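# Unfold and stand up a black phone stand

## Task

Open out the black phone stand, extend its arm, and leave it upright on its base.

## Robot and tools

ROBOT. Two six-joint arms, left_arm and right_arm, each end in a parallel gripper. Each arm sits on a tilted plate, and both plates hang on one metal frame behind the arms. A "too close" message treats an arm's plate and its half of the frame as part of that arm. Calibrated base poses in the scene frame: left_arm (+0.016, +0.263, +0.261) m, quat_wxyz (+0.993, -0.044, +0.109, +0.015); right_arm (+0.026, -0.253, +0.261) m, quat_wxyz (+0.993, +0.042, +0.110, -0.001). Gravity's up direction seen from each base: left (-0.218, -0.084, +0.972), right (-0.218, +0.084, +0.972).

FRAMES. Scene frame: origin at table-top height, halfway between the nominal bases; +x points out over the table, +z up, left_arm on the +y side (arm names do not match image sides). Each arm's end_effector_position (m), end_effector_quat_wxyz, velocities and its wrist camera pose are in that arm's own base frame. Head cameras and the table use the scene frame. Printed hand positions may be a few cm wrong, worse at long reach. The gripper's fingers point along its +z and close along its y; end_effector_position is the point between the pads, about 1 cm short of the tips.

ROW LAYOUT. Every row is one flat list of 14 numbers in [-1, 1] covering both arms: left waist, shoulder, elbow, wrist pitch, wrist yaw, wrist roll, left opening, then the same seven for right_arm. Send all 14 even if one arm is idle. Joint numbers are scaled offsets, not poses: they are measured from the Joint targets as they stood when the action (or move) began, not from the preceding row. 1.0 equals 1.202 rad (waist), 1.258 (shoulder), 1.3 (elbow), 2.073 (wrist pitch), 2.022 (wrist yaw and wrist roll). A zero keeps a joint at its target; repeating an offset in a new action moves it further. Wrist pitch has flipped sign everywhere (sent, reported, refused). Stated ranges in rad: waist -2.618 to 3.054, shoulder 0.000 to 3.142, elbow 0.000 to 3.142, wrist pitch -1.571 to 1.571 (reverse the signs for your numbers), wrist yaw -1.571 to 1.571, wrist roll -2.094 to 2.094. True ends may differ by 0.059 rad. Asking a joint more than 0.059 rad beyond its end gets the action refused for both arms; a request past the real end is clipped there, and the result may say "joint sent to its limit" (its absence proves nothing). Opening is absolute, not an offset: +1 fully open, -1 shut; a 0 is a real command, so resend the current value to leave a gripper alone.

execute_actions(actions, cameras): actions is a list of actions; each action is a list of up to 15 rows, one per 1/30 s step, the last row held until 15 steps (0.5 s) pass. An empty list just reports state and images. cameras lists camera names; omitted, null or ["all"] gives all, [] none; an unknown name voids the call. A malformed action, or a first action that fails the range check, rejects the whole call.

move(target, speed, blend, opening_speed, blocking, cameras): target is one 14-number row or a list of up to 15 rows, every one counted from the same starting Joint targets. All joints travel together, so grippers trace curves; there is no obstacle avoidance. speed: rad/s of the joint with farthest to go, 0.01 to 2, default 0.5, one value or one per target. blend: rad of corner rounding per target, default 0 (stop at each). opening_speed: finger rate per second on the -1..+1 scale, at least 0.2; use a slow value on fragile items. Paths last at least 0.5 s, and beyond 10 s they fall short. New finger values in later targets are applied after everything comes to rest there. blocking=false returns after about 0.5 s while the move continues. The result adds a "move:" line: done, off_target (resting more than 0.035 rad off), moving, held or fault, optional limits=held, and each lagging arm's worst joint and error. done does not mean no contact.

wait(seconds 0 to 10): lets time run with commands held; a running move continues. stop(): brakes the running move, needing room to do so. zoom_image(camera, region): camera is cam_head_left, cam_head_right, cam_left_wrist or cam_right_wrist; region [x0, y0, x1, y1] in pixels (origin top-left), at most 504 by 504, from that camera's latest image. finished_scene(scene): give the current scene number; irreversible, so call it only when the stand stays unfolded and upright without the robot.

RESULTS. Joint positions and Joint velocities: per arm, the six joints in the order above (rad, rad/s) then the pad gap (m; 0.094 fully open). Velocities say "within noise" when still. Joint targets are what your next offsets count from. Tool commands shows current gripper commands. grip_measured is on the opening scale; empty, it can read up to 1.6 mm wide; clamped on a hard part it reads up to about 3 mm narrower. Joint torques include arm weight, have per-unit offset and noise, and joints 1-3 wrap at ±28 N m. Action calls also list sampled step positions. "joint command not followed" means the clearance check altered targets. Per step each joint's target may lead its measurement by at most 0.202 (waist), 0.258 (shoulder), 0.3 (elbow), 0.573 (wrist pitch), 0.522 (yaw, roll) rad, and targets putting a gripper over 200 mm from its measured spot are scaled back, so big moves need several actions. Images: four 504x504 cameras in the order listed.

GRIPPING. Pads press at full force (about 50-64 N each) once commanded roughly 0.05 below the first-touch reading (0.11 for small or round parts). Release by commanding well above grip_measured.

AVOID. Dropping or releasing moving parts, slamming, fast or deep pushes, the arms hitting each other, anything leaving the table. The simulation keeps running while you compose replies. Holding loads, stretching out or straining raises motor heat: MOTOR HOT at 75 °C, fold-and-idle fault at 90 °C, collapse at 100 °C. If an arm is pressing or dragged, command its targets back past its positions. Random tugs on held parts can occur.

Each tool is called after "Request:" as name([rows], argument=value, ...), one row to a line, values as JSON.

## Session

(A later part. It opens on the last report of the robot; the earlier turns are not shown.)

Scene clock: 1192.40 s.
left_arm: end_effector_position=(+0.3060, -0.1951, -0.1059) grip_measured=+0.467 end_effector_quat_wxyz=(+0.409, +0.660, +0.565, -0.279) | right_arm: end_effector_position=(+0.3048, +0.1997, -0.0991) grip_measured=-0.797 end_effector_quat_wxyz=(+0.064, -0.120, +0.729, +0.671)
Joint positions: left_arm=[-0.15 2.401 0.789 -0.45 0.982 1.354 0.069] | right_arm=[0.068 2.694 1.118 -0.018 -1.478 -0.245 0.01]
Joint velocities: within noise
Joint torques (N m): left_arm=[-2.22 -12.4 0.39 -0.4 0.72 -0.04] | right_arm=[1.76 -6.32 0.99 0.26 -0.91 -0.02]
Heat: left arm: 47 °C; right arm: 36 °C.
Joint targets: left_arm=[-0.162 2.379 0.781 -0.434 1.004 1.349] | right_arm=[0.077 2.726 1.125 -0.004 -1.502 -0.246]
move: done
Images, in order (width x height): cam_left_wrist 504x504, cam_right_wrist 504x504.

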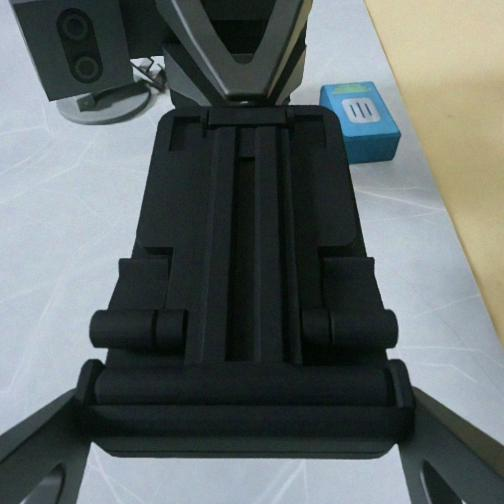

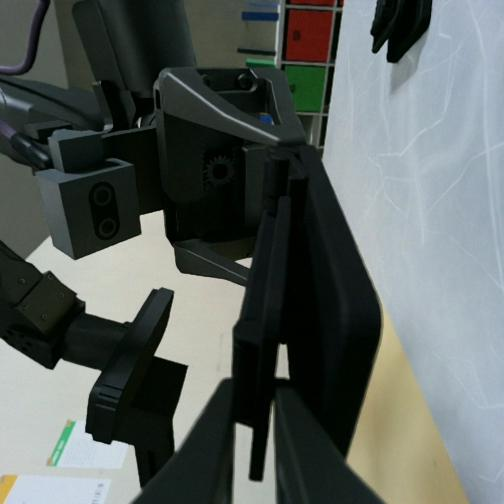

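Request:
move([
  [0,0,0,0,0,0,0.4,0,0,0,0,0,0,-0.66],
  [0,0,0,0,0,0,0.4,0.0155,0.003,0.009,0.004,0,0,-0.66],
], speed=0.06, cameras=["cam_left_wrist","cam_right_wrist"])

Request:
zoom_image(camera="cam_right_wrist", region=[120, 204, 420, 504])

Request:
zoom_image(camera="cam_left_wrist", region=[130, 50, 370, 290])

Scene clock: 1203.10 s.
left_arm: end_effector_position=(+0.3061, -0.1949, -0.1062) grip_measured=+0.467 end_effector_quat_wxyz=(+0.408, +0.660, +0.566, -0.278) | right_arm: end_effector_position=(+0.3039, +0.2050, -0.0997) grip_measured=-0.663 end_effector_quat_wxyz=(+0.059, -0.126, +0.728, +0.671)
Joint positions: left_arm=[-0.15 2.401 0.789 -0.45 0.98 1.354 0.069] | right_arm=[0.085 2.698 1.13 -0.011 -1.478 -0.245 0.016]
Joint velocities: within noise
Joint torques (N m): left_arm=[-2.29 -12.45 0.24 -0.41 0.72 -0.02] | right_arm=[2 -6.43 1.24 0.31 -0.89 -0.04]
Heat: left arm: 47 °C; right arm: 36 °C.
Joint targets: left_arm=[-0.162 2.379 0.781 -0.433 1.004 1.349] | right_arm=[0.096 2.730 1.137 0.005 -1.502 -0.246]
move: done
Images, in order (width x height): cam_left_wrist 504x504, cam_right_wrist 504x504.

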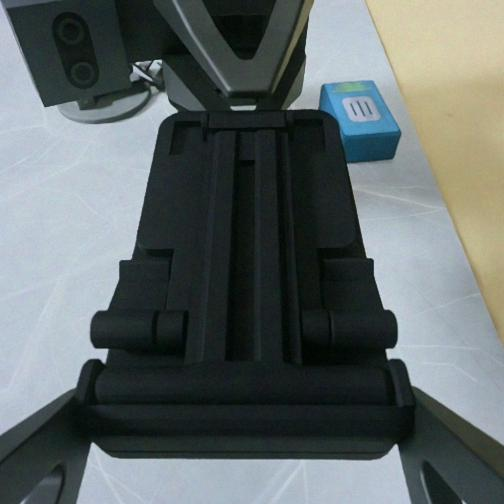

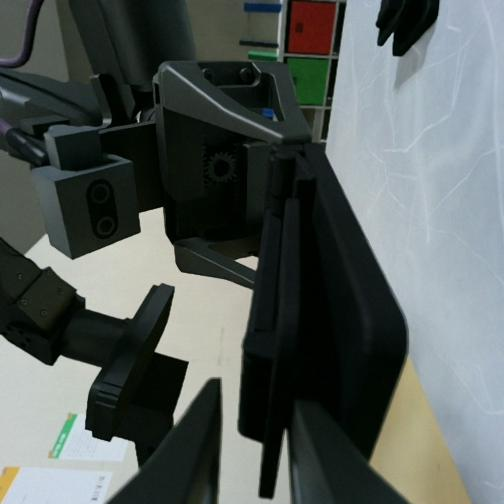

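Scaled by 1.680 from the camera's 504x504 image, which has a finer 720x720 frame.

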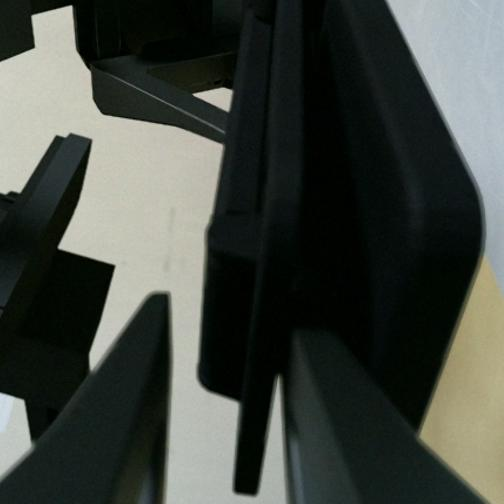

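Scaled by 2.100 from the camera's 504x504 image, which has a finer 720x720 frame.

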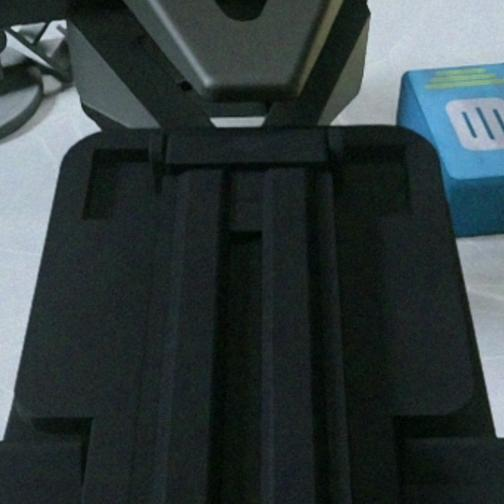

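Request:
move(target=[0,0,0,0,0,0,0.4,0.0200,0.004,0.0115,0.005,0,0,-0.66], speed=0.06, cameras=["cam_left_wrist","cam_right_wrist"])

Request:
zoom_image(camera="cam_right_wrist", region=[120, 204, 420, 504])

Request:
zoom_image(camera="cam_left_wrist", region=[130, 50, 370, 290])

Scene clock: 1208.73 s.
left_arm: end_effector_position=(+0.3061, -0.1949, -0.1062) grip_measured=+0.467 end_effector_quat_wxyz=(+0.408, +0.660, +0.566, -0.278) | right_arm: end_effector_position=(+0.3015, +0.2123, -0.1004) grip_measured=-0.663 end_effector_quat_wxyz=(+0.050, -0.134, +0.727, +0.672)
Joint positions: left_arm=[-0.15 2.401 0.789 -0.45 0.98 1.354 0.069] | right_arm=[0.108 2.704 1.144 -0.001 -1.478 -0.245 0.016]
Joint velocities: within noise
Joint torques (N m): left_arm=[-2.5 -12.44 0.24 -0.42 0.71 -0.09] | right_arm=[2.22 -6.53 1.25 0.29 -0.92 -0.01]
Heat: left arm: 47 °C; right arm: 36 °C.
Joint targets: left_arm=[-0.162 2.379 0.781 -0.434 1.004 1.349] | right_arm=[0.120 2.735 1.152 0.015 -1.502 -0.246]
move: done
Images, in order (width x height): cam_left_wrist 504x504, cam_right_wrist 504x504.

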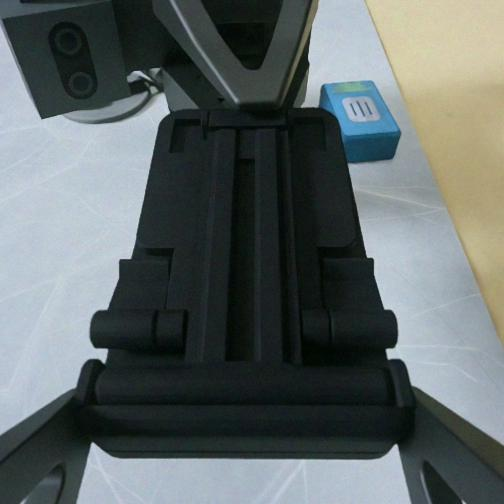

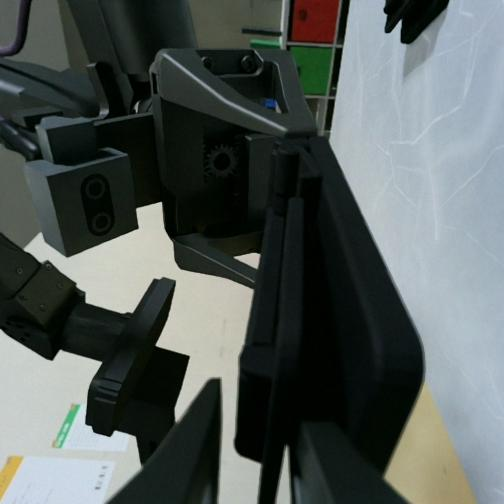

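Scaled by 1.680 from the camera's 504x504 image, which has a finer 720x720 frame.

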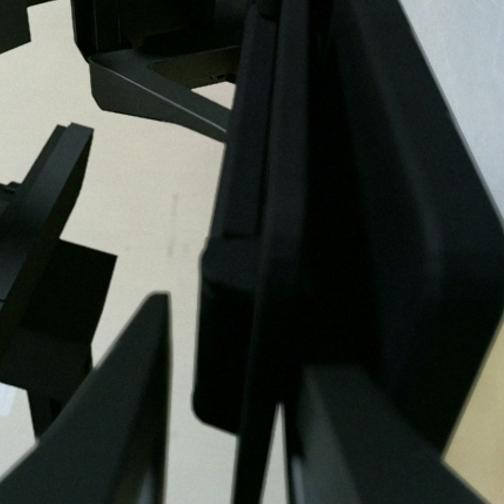

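Scaled by 2.100 from the camera's 504x504 image, which has a finer 720x720 frame.

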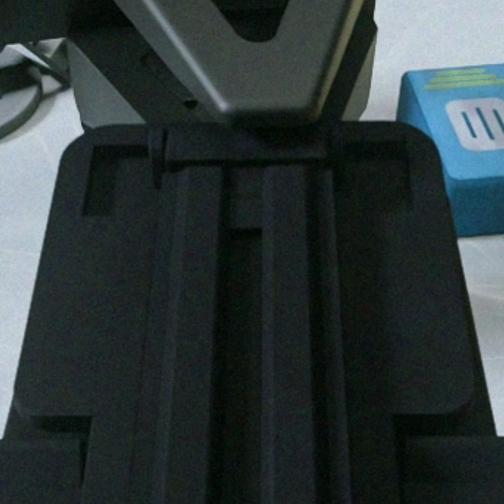

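Request:
move(target=[0,0,0,0,0,0,0.4,0,0,0,0,0,0,-0.92], opening_speed=0.2, cameras=["cam_left_wrist","cam_right_wrist"])

Request:
zoom_image(camera="cam_right_wrist", region=[120, 204, 420, 504])

Request:
zoom_image(camera="cam_left_wrist", region=[130, 50, 370, 290])

Scene clock: 1215.20 s.
left_arm: end_effector_position=(+0.3059, -0.1951, -0.1059) grip_measured=+0.467 end_effector_quat_wxyz=(+0.409, +0.661, +0.564, -0.279) | right_arm: end_effector_position=(+0.3009, +0.2122, -0.1008) grip_measured=-0.804 end_effector_quat_wxyz=(+0.044, -0.127, +0.729, +0.671)
Joint positions: left_arm=[-0.15 2.401 0.789 -0.45 0.982 1.357 0.069] | right_arm=[0.108 2.704 1.144 0.006 -1.476 -0.232 0.009]
Joint velocities: within noise
Joint torques (N m): left_arm=[-2.4 -12.3 0.44 -0.41 0.71 -0.09] | right_arm=[2.03 -6.54 1.31 0.25 -0.95 -0.17]
Heat: left arm: 47 °C; right arm: 36 °C.
Joint targets: left_arm=[-0.162 2.379 0.781 -0.434 1.004 1.349] | right_arm=[0.120 2.735 1.152 0.015 -1.502 -0.246]
move: done
Images, in order (width x height): cam_left_wrist 504x504, cam_right_wrist 504x504.

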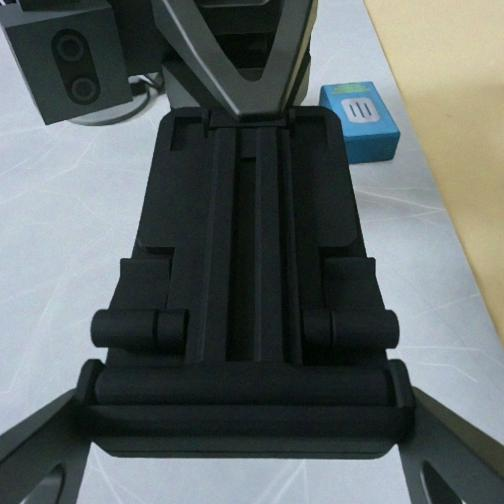

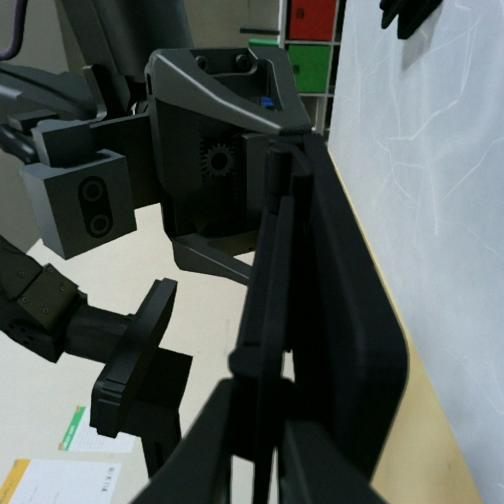

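Scaled by 1.680 from the camera's 504x504 image, which has a finer 720x720 frame.

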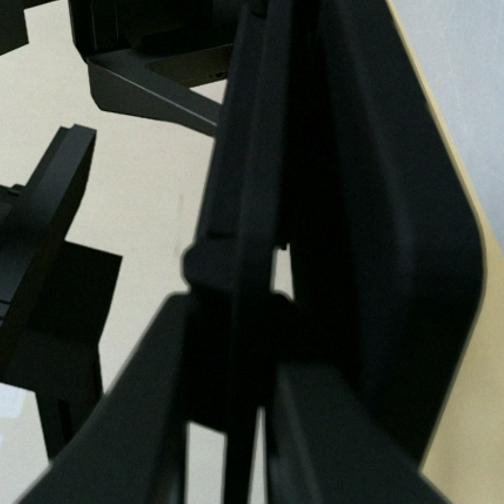

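Scaled by 2.100 from the camera's 504x504 image, which has a finer 720x720 frame.

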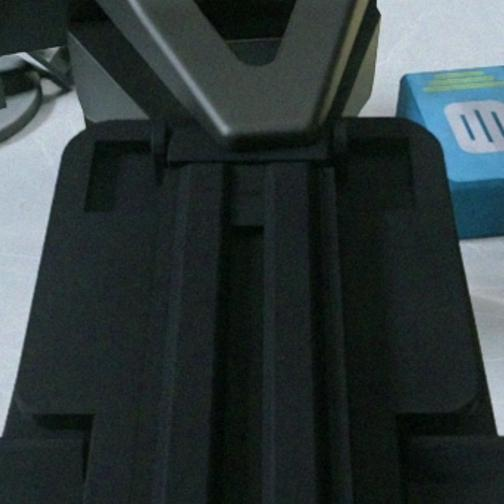

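Request:
move([
  [0,0,0,0,0,0,0.4,0.0076,-0.145,-0.1081,-0.0657,0.0845,0.1019,-0.95],
], speed=0.1)

Request:
zoom_image(camera="cam_right_wrist", region=[120, 204, 420, 504])

Scene clock: 1250.73 s.
left_arm: end_effector_position=(+0.3005, -0.1953, -0.1077) grip_measured=+0.467 end_effector_quat_wxyz=(+0.400, +0.657, +0.571, -0.287) | right_arm: end_effector_position=(+0.2950, +0.2123, -0.0948) grip_measured=-0.808 end_effector_quat_wxyz=(+0.021, -0.101, +0.776, +0.623)
Joint positions: left_arm=[-0.153 2.401 0.783 -0.433 0.981 1.349 0.069] | right_arm=[0.123 2.58 1.02 -0.106 -1.343 -0.043 0.009]
Joint velocities: within noise
Joint torques (N m): left_arm=[-1.91 -12.4 0.47 -0.56 0.69 0] | right_arm=[1.62 -10.56 0.02 -0.1 -0.5 -0.02]
Heat: left arm: 47 °C; right arm: 37 °C.
Joint targets: left_arm=[-0.162 2.379 0.781 -0.433 1.003 1.349] | right_arm=[0.129 2.553 1.011 -0.121 -1.331 -0.040]
move: done

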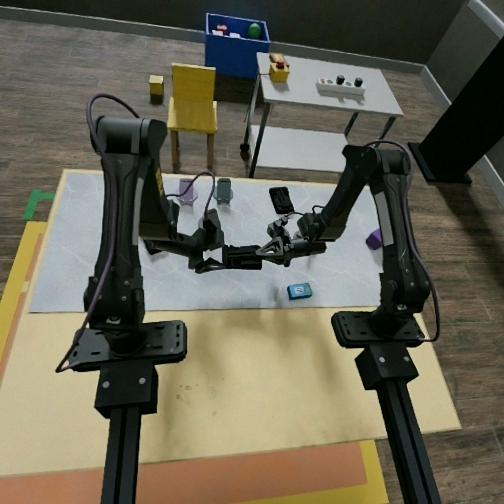

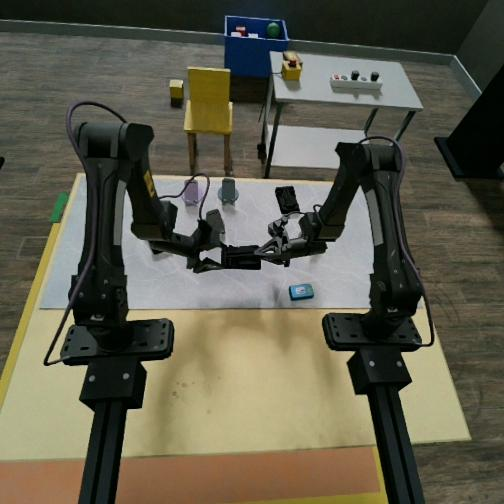

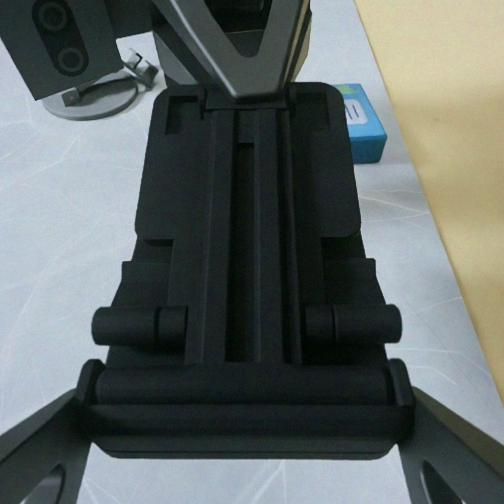

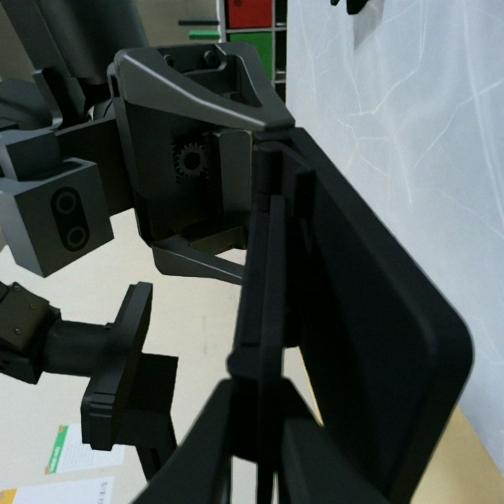

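Scaled by 1.680 from the camera's 504x504 image, which has a finer 720x720 frame.

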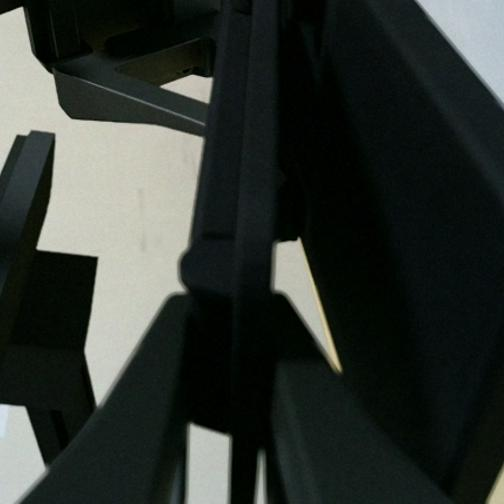

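Request:
move([
  [0,0,0,0,0,0,0.4,0.0318,-0.114,-0.0784,-0.032,0.0685,0.0618,-0.95],
  [0,0,0,0,0,0,0.4,0.1326,-0.3198,-0.1496,-0.0029,0.2137,0.1533,-0.95],
], speed=0.12, blend=0.02)

Request:
zoom_image(camera="cam_right_wrist", region=[120, 204, 420, 504])

Scene clock: 1280.53 s.
left_arm: end_effector_position=(+0.3017, -0.1951, -0.1086) grip_measured=+0.467 end_effector_quat_wxyz=(+0.400, +0.658, +0.572, -0.283) | right_arm: end_effector_position=(+0.2920, +0.2289, -0.0617) grip_measured=-0.809 end_effector_quat_wxyz=(+0.033, -0.076, +0.886, +0.456)
Joint positions: left_arm=[-0.155 2.401 0.783 -0.439 0.972 1.347 0.069] | right_arm=[0.275 2.182 0.825 -0.133 -0.904 0.273 0.009]
Joint velocities: within noise
Joint torques (N m): left_arm=[-1.85 -12.38 0.42 -0.53 0.82 0] | right_arm=[2.43 -10.39 1.92 -0.29 -0.47 -0.05]
Heat: left arm: 48 °C; right arm: 43 °C.
Joint targets: left_arm=[-0.162 2.379 0.781 -0.433 1.003 1.349] | right_arm=[0.288 2.150 0.817 -0.127 -0.899 0.270]
move: done

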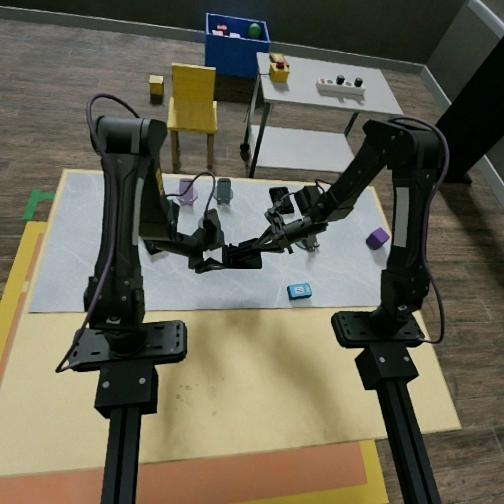

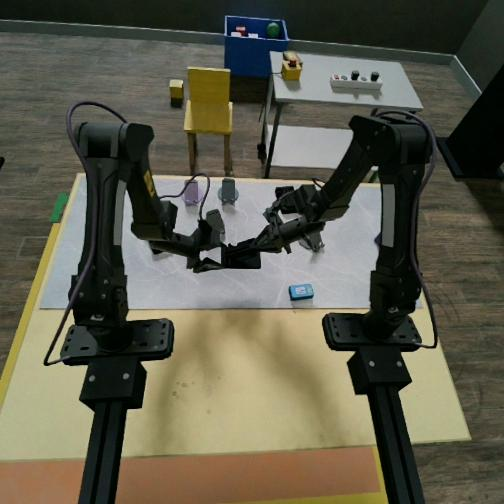

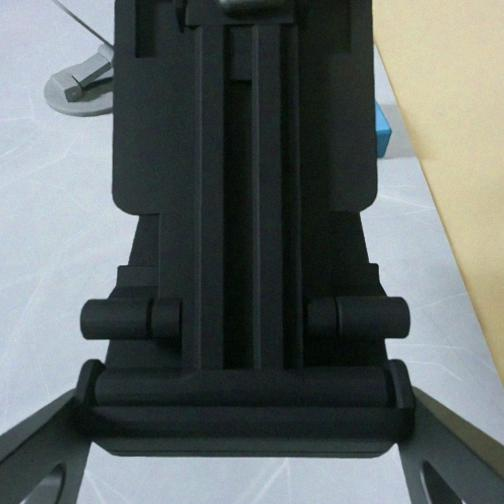

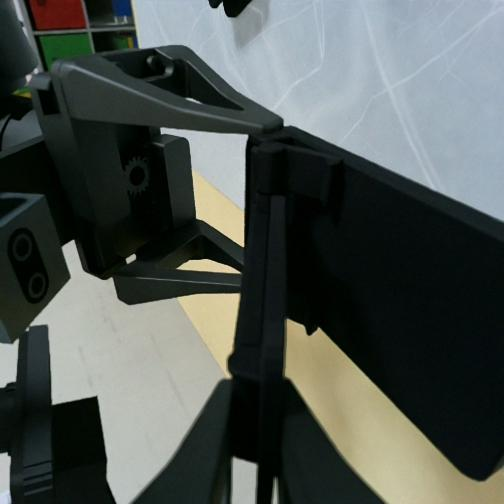

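Scaled by 1.680 from the camera's 504x504 image, which has a finer 720x720 frame.

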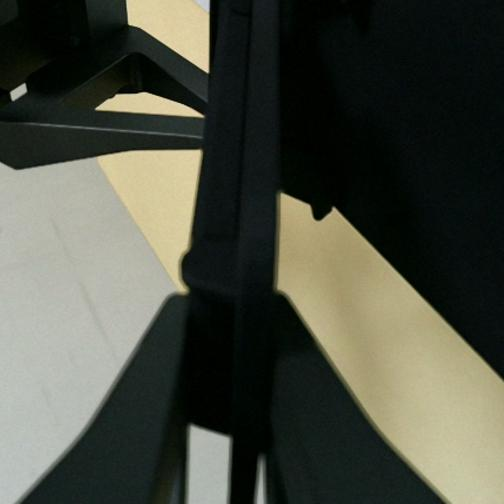

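Request:
move([
  [0,0,0,0,0,0,0.4,0.1389,-0.1347,0.0337,0.0935,0.1512,0.0816,-0.95],
  [0,0,0,0,0,0,0.4,0.2879,-0.1569,0.166,0.2193,0.2939,0.1602,-0.95],
], speed=0.15, blend=0.02)

Request:
zoom_image(camera="cam_right_wrist", region=[120, 204, 420, 504])

Scene clock: 1291.17 s.
left_arm: end_effector_position=(+0.3024, -0.1934, -0.1112) grip_measured=+0.464 end_effector_quat_wxyz=(+0.395, +0.661, +0.575, -0.276) | right_arm: end_effector_position=(+0.2856, +0.2692, -0.0332) grip_measured=-0.810 end_effector_quat_wxyz=(+0.041, -0.032, +0.975, +0.214)
Joint positions: left_arm=[-0.155 2.401 0.783 -0.435 0.955 1.352 0.069] | right_arm=[0.614 1.977 1.016 0.293 -0.31 0.598 0.009]
Joint velocities: within noise
Joint torques (N m): left_arm=[-2.04 -12.26 0.43 -0.53 0.95 0.02] | right_arm=[3.4 -10.1 6.48 -0.09 -0.21 -0.1]
Heat: left arm: 48 °C; right arm: 44 °C.
Joint targets: left_arm=[-0.162 2.379 0.781 -0.433 1.003 1.349] | right_arm=[0.634 1.953 1.032 0.327 -0.305 0.594]
move: off_target (left_arm); left_arm: the wrist yaw is farthest, 0.048 rad from its target

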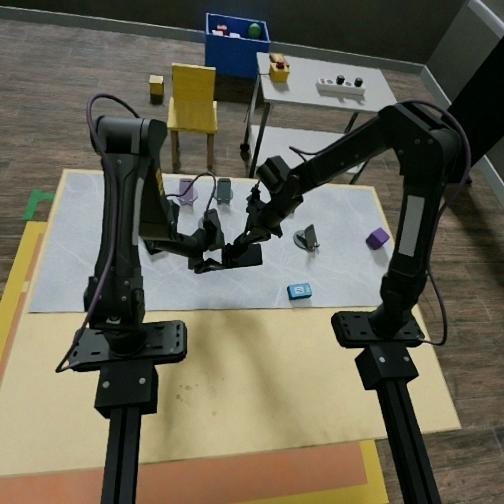

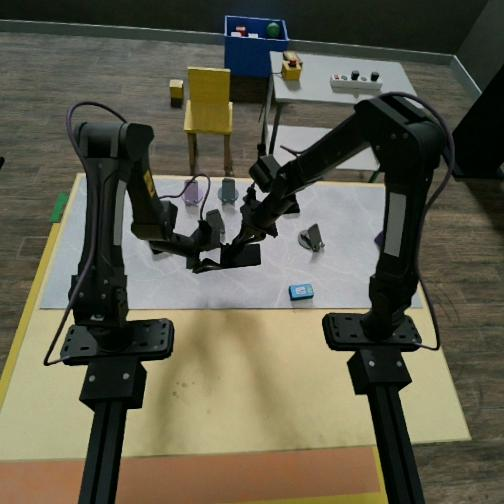

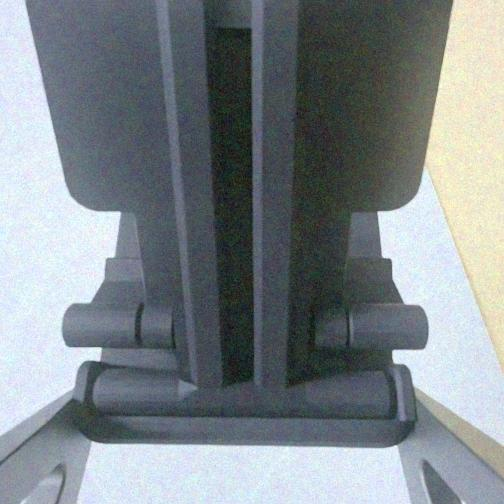

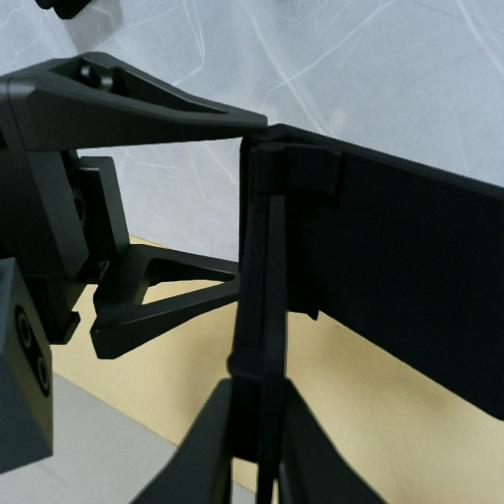

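Scaled by 1.680 from the camera's 504x504 image, which has a finer 720x720 frame.

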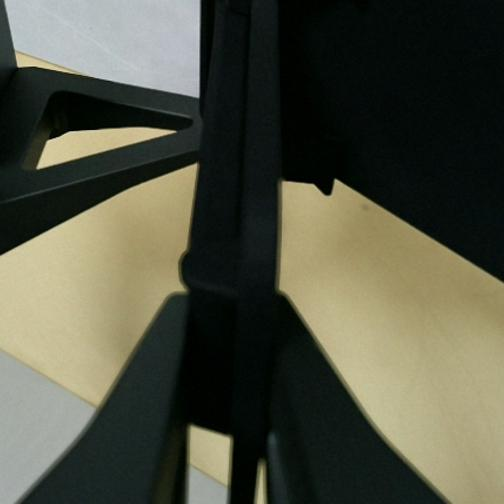

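Request:
move(target=[0,0,0,0,0,0,0.3,-0.0347,-0.0634,-0.0262,0.0279,-0.0063,-0.0203,-1], speed=0.08, cameras=["cam_left_wrist","cam_right_wrist"])

Scene clock: 1306.20 s.
left_arm: end_effector_position=(+0.3012, -0.2013, -0.0976) grip_measured=+0.464 end_effector_quat_wxyz=(+0.415, +0.656, +0.556, -0.298) | right_arm: end_effector_position=(+0.2842, +0.2643, -0.0160) grip_measured=-0.810 end_effector_quat_wxyz=(+0.044, -0.037, +0.975, +0.216)
Joint positions: left_arm=[-0.159 2.39 0.783 -0.449 1.022 1.343 0.069] | right_arm=[0.604 1.919 1.017 0.351 -0.315 0.579 0.009]
Joint velocities: within noise
Joint torques (N m): left_arm=[-1.47 -11.12 0.77 -0.46 0.29 0.08] | right_arm=[0.91 -11.66 3.92 -0.07 -0.36 -0.31]
Heat: left arm: 48 °C; right arm: 43 °C.
Joint targets: left_arm=[-0.162 2.380 0.781 -0.434 1.004 1.349] | right_arm=[0.592 1.873 0.999 0.385 -0.317 0.553]
move: off_target (right_arm); right_arm: the shoulder is farthest, 0.046 rad from its target
Images, in order (width x height): cam_left_wrist 504x504, cam_right_wrist 504x504.

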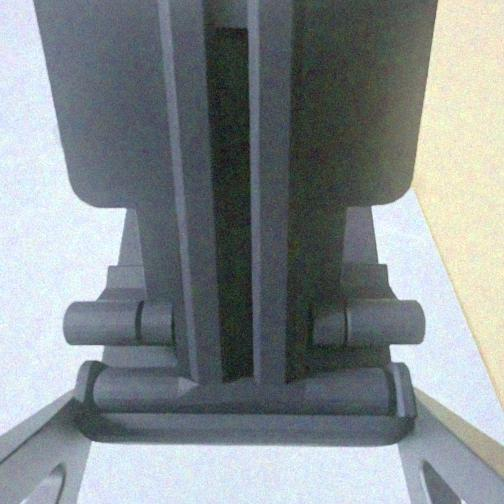

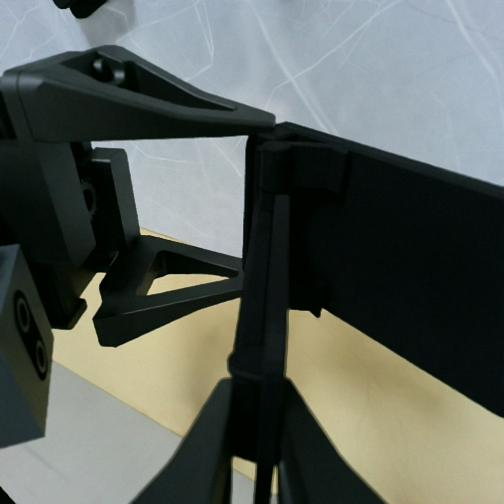

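Request:
move(target=[0,0,0,0,0,0,0.3,-0.03,-0.055,-0.023,0.025,-0.0063,-0.018,-1], speed=0.08, cameras=["cam_left_wrist","cam_right_wrist","cam_head_left"])

Scene clock: 1312.97 s.
left_arm: end_effector_position=(+0.2996, -0.2088, -0.0880) grip_measured=+0.464 end_effector_quat_wxyz=(+0.427, +0.655, +0.540, -0.311) | right_arm: end_effector_position=(+0.2790, +0.2524, -0.0048) grip_measured=-0.810 end_effector_quat_wxyz=(+0.041, -0.038, +0.973, +0.224)
Joint positions: left_arm=[-0.171 2.38 0.783 -0.463 1.063 1.332 0.069] | right_arm=[0.574 1.859 0.982 0.379 -0.341 0.55 0.009]
Joint velocities: within noise
Joint torques (N m): left_arm=[-0.73 -10.4 0.8 -0.3 -0.14 0.19] | right_arm=[0.08 -11.89 4.55 0.15 -0.23 -0.38]
Heat: left arm: 47 °C; right arm: 43 °C.
Joint targets: left_arm=[-0.162 2.379 0.781 -0.433 1.004 1.349] | right_arm=[0.556 1.804 0.969 0.437 -0.330 0.517]
move: off_target (left_arm, right_arm); left_arm: the wrist yaw is farthest, 0.059 rad from its target; right_arm: the wrist pitch is farthest, 0.058 rad from its target
Images, in order (width x height): cam_head_left 504x504, cam_left_wrist 504x504, cam_right_wrist 504x504.

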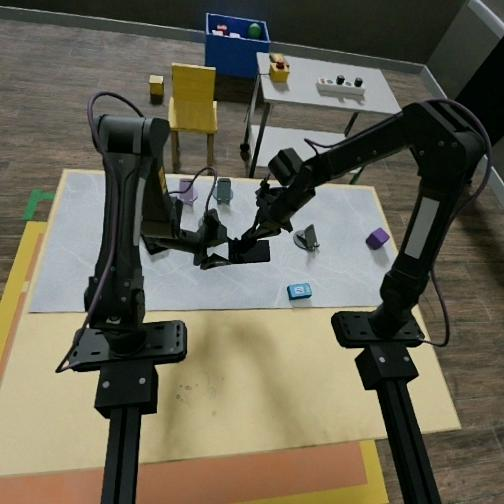

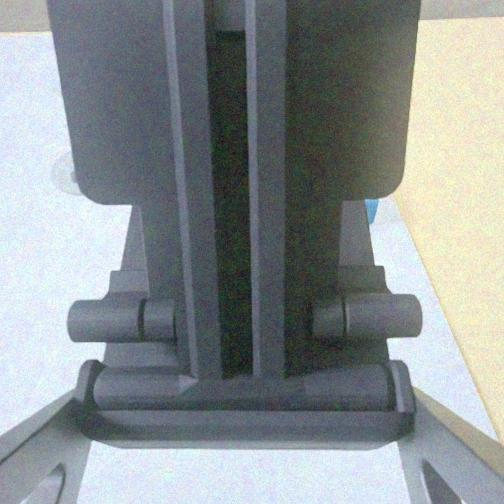

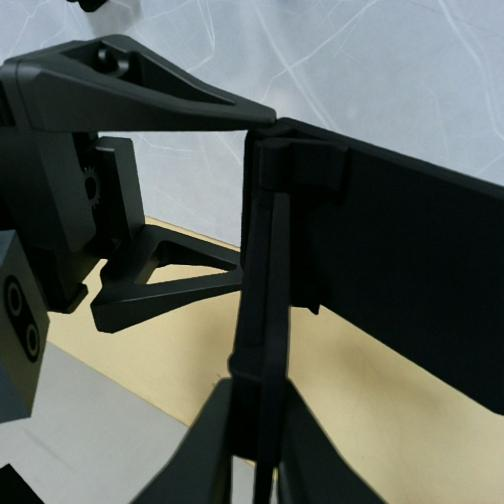

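Request:
move(target=[0,0,0,0,-0.08,0,0.2,-0.03,-0.05,-0.023,0.02,0,-0.018,-1], speed=0.1, cameras=["cam_left_wrist","cam_right_wrist"])

Scene clock: 1331.33 s.
left_arm: end_effector_position=(+0.3074, -0.2154, -0.0829) grip_measured=+0.464 end_effector_quat_wxyz=(+0.435, +0.669, +0.528, -0.291) | right_arm: end_effector_position=(+0.2808, +0.2410, +0.0019) grip_measured=-0.810 end_effector_quat_wxyz=(+0.053, -0.043, +0.972, +0.227)
Joint positions: left_arm=[-0.194 2.359 0.789 -0.489 1.033 1.33 0.069] | right_arm=[0.543 1.816 0.952 0.381 -0.345 0.512 0.009]
Joint velocities: within noise
Joint torques (N m): left_arm=[1.44 -8.83 0.58 -0.17 -1.48 0.24] | right_arm=[-0.36 -13.2 4.44 0.54 -0.11 -0.38]
Heat: left arm: 45 °C; right arm: 45 °C.
Joint targets: left_arm=[-0.162 2.379 0.781 -0.433 0.842 1.349] | right_arm=[0.520 1.741 0.939 0.478 -0.330 0.480]
move: off_target (left_arm, right_arm); left_arm: the wrist yaw is farthest, 0.191 rad from its target; right_arm: the wrist pitch is farthest, 0.097 rad from its target
Images, in order (width x height): cam_left_wrist 504x504, cam_right_wrist 504x504.

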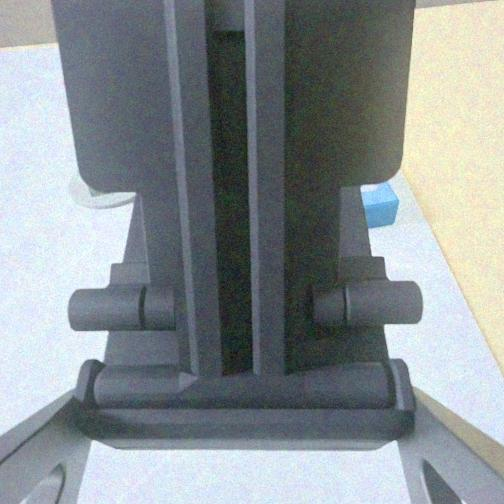

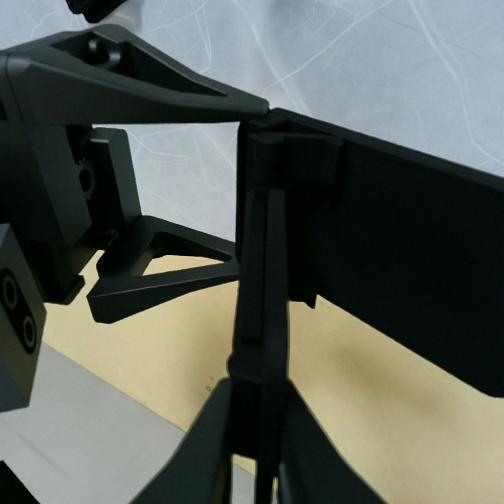

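Request:
move(target=[0,0,0,0,-0.02,0,0.2,-0.03,-0.05,-0.023,0.015,0,-0.018,-1], speed=0.1, cameras=["cam_left_wrist","cam_right_wrist"])

Scene clock: 1343.00 s.
left_arm: end_effector_position=(+0.3108, -0.2164, -0.0825) grip_measured=+0.464 end_effector_quat_wxyz=(+0.437, +0.674, +0.526, -0.280) | right_arm: end_effector_position=(+0.2801, +0.2292, +0.0133) grip_measured=-0.810 end_effector_quat_wxyz=(+0.064, -0.047, +0.969, +0.232)
Joint positions: left_arm=[-0.2 2.354 0.789 -0.502 1.015 1.329 0.069] | right_arm=[0.511 1.755 0.921 0.396 -0.355 0.476 0.009]
Joint velocities: within noise
Joint torques (N m): left_arm=[2.1 -8.16 0.69 -0.07 -1.73 0.22] | right_arm=[-0.77 -12.96 4.6 0.69 -0.01 -0.38]
Heat: left arm: 44 °C; right arm: 50 °C.
Joint targets: left_arm=[-0.162 2.380 0.781 -0.434 0.801 1.349] | right_arm=[0.484 1.678 0.909 0.509 -0.330 0.444]
move: off_target (left_arm, right_arm); left_arm: the wrist yaw is farthest, 0.213 rad from its target; right_arm: the wrist pitch is farthest, 0.113 rad from its target
Images, in order (width x height): cam_left_wrist 504x504, cam_right_wrist 504x504.

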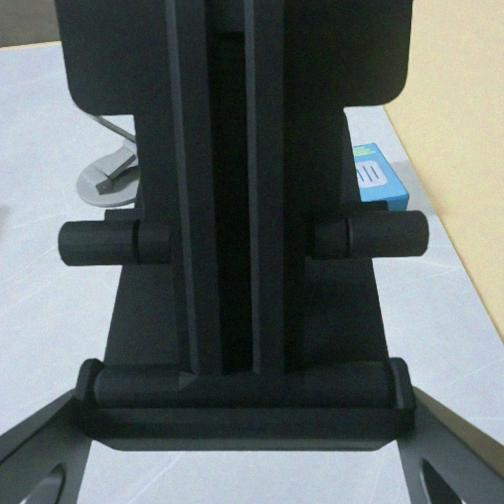

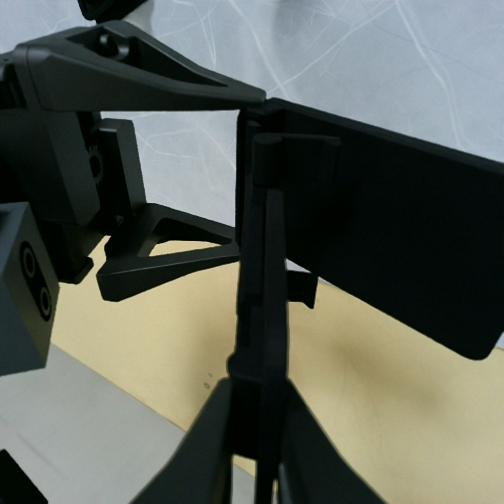

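Request:
move(target=[0,0,0,0,-0.01,0,0.2,-0.0122,-0.04,-0.001,0.0237,0,-0.007,-1], speed=0.1, cameras=["cam_left_wrist","cam_right_wrist"])

Scene clock: 1354.57 s.
left_arm: end_effector_position=(+0.3153, -0.2123, -0.0889) grip_measured=+0.464 end_effector_quat_wxyz=(+0.428, +0.677, +0.538, -0.260) | right_arm: end_effector_position=(+0.2770, +0.2199, +0.0281) grip_measured=-0.813 end_effector_quat_wxyz=(+0.067, -0.048, +0.970, +0.230)
Joint positions: left_arm=[-0.2 2.354 0.789 -0.502 0.965 1.328 0.069] | right_arm=[0.492 1.695 0.921 0.46 -0.356 0.454 0.009]
Joint velocities: within noise
Joint torques (N m): left_arm=[2 -8.17 0.65 -0.07 -1.45 0.26] | right_arm=[-0.43 -11.96 4.82 0.55 -0.03 -0.28]
Heat: left arm: 44 °C; right arm: 53 °C.
Joint targets: left_arm=[-0.162 2.380 0.781 -0.433 0.781 1.349] | right_arm=[0.469 1.628 0.908 0.559 -0.330 0.430]
move: off_target (left_arm, right_arm); left_arm: the wrist yaw is farthest, 0.184 rad from its target; right_arm: the wrist pitch is farthest, 0.098 rad from its target
Images, in order (width x height): cam_left_wrist 504x504, cam_right_wrist 504x504.

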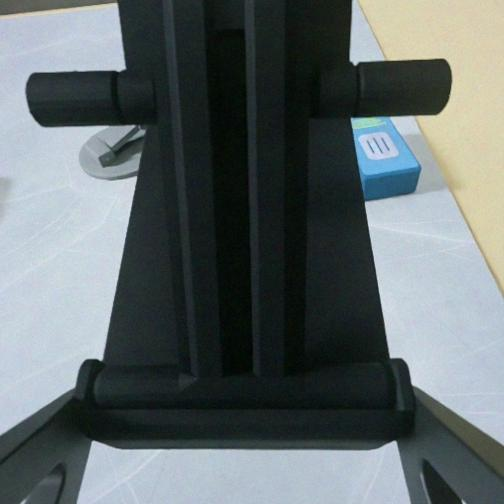

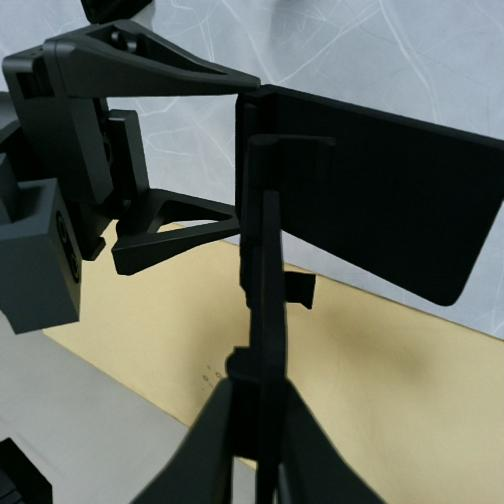

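Request:
move(target=[0,0,0,0,-0.0,0,0.2,-0.01,-0.035,-0.001,0.021,0,-0.007,-1], speed=0.1, cameras=["cam_left_wrist","cam_right_wrist"])

Scene clock: 1359.17 s.
left_arm: end_effector_position=(+0.3165, -0.2112, -0.0906) grip_measured=+0.464 end_effector_quat_wxyz=(+0.426, +0.678, +0.542, -0.255) | right_arm: end_effector_position=(+0.2736, +0.2131, +0.0400) grip_measured=-0.815 end_effector_quat_wxyz=(+0.070, -0.049, +0.970, +0.230)
Joint positions: left_arm=[-0.2 2.354 0.789 -0.502 0.952 1.328 0.069] | right_arm=[0.478 1.647 0.921 0.509 -0.357 0.439 0.009]
Joint velocities: within noise
Joint torques (N m): left_arm=[1.87 -8.23 0.65 -0.03 -1.29 0.23] | right_arm=[-0.34 -11.51 4.89 0.48 0.01 -0.3]
Heat: left arm: 43 °C; right arm: 51 °C.
Joint targets: left_arm=[-0.162 2.380 0.781 -0.433 0.781 1.349] | right_arm=[0.458 1.584 0.906 0.602 -0.330 0.416]
move: off_target (left_arm, right_arm); left_arm: the wrist yaw is farthest, 0.171 rad from its target; right_arm: the wrist pitch is farthest, 0.093 rad from its target
Images, in order (width x height): cam_left_wrist 504x504, cam_right_wrist 504x504.

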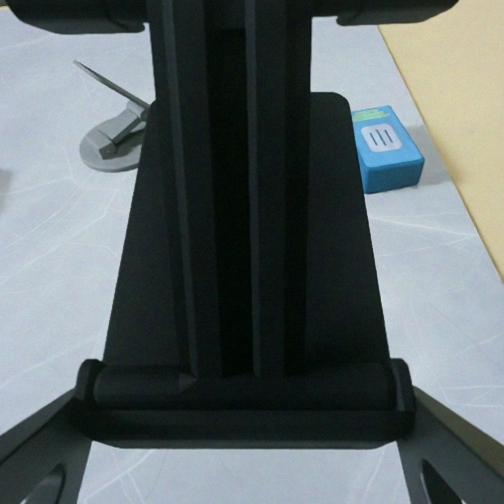

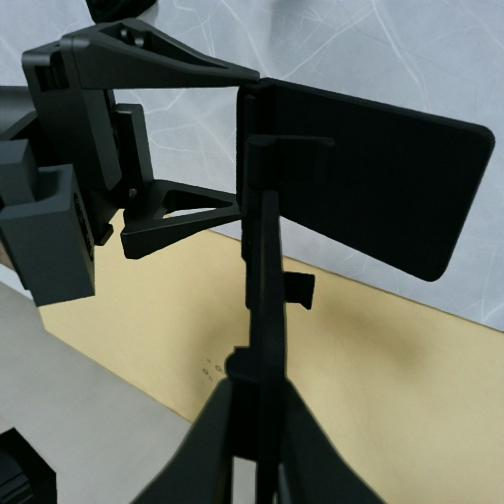

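Request:
move(target=[0,0,0,0,-0.0,0,0.2,-0.01,-0.035,-0.001,0.021,0,-0.007,-1], speed=0.1, cameras=["cam_left_wrist","cam_right_wrist","cam_head_left"])

Scene clock: 1366.50 s.
left_arm: end_effector_position=(+0.3139, -0.2137, -0.0868) grip_measured=+0.464 end_effector_quat_wxyz=(+0.431, +0.676, +0.534, -0.266) | right_arm: end_effector_position=(+0.2705, +0.2085, +0.0465) grip_measured=-0.815 end_effector_quat_wxyz=(+0.072, -0.048, +0.969, +0.230)
Joint positions: left_arm=[-0.2 2.354 0.789 -0.503 0.981 1.329 0.069] | right_arm=[0.469 1.614 0.913 0.533 -0.359 0.432 0.009]
Joint velocities: within noise
Joint torques (N m): left_arm=[2 -8.47 0.69 -0.06 -1.57 0.25] | right_arm=[-0.7 -12.07 5.46 0.66 0 -0.37]
Heat: left arm: 43 °C; right arm: 51 °C.
Joint targets: left_arm=[-0.162 2.380 0.781 -0.434 0.781 1.349] | right_arm=[0.445 1.540 0.905 0.645 -0.330 0.401]
move: off_target (left_arm, right_arm); left_arm: the wrist yaw is farthest, 0.200 rad from its target; right_arm: the wrist pitch is farthest, 0.112 rad from its target
Images, in order (width x height): cam_head_left 504x504, cam_left_wrist 504x504, cam_right_wrist 504x504.

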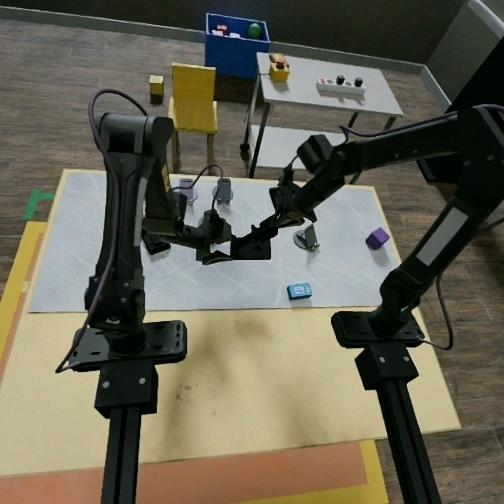

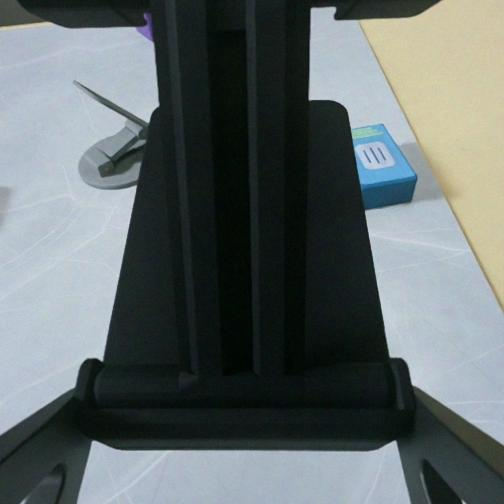

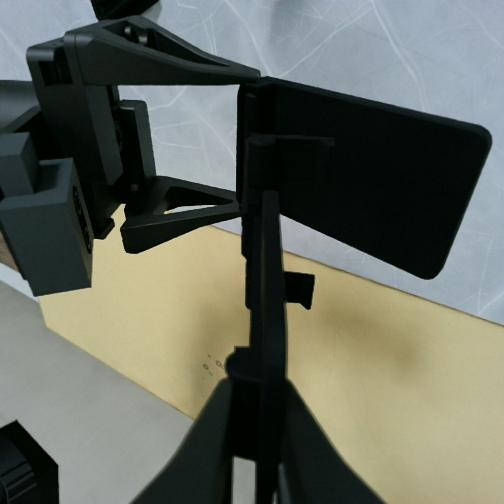

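Request:
move(target=[0,0,0,0,0.1,0,0.3,0.014,0.04,0,-0.046,-0.012,0.012,-0.95], speed=0.1, cameras=["cam_left_wrist","cam_right_wrist","cam_head_left"])

Scene clock: 1382.77 s.
left_arm: end_effector_position=(+0.3104, -0.2129, -0.0826) grip_measured=+0.464 end_effector_quat_wxyz=(+0.436, +0.670, +0.530, -0.284) | right_arm: end_effector_position=(+0.2693, +0.2121, +0.0482) grip_measured=-0.815 end_effector_quat_wxyz=(+0.068, -0.047, +0.967, +0.241)
Joint positions: left_arm=[-0.188 2.354 0.789 -0.486 1.023 1.334 0.069] | right_arm=[0.469 1.614 0.913 0.529 -0.382 0.438 0.009]
Joint velocities: within noise
Joint torques (N m): left_arm=[0.76 -8.08 0.61 -0.25 0.08 0.18] | right_arm=[0.57 -8.35 5.6 -0.21 -0.01 -0.16]
Heat: left arm: 43 °C; right arm: 53 °C.
Joint targets: left_arm=[-0.162 2.380 0.781 -0.434 0.983 1.348] | right_arm=[0.462 1.590 0.905 0.550 -0.355 0.426]
move: off_target (left_arm); left_arm: the wrist pitch is farthest, 0.052 rad from its target
Images, in order (width x height): cam_head_left 504x504, cam_left_wrist 504x504, cam_right_wrist 504x504.

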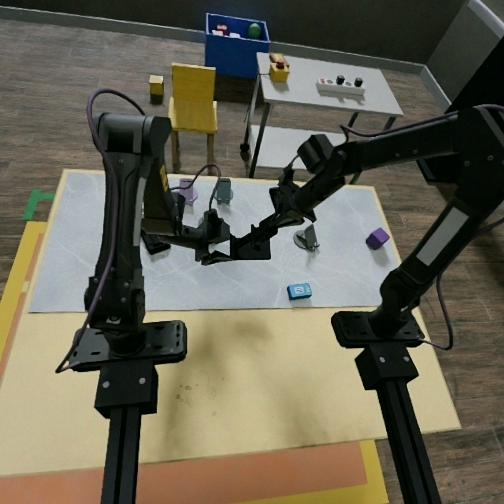

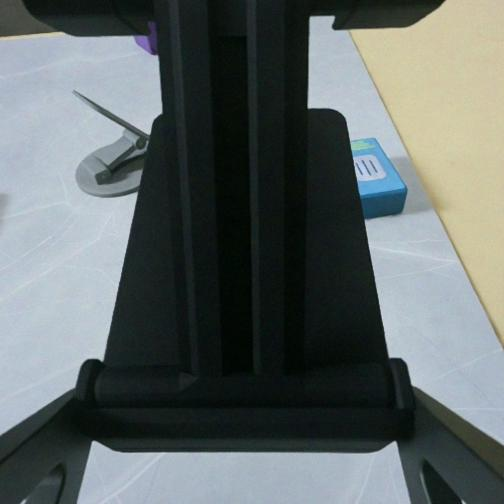

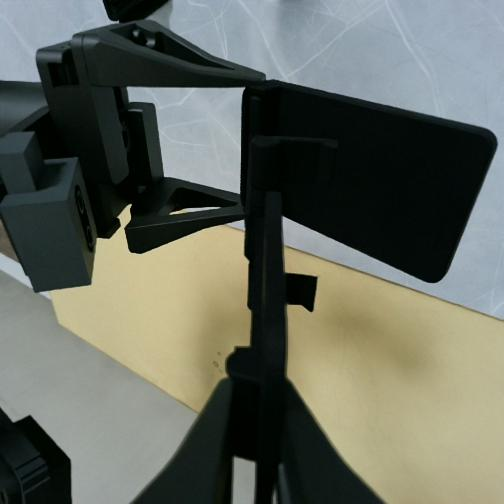

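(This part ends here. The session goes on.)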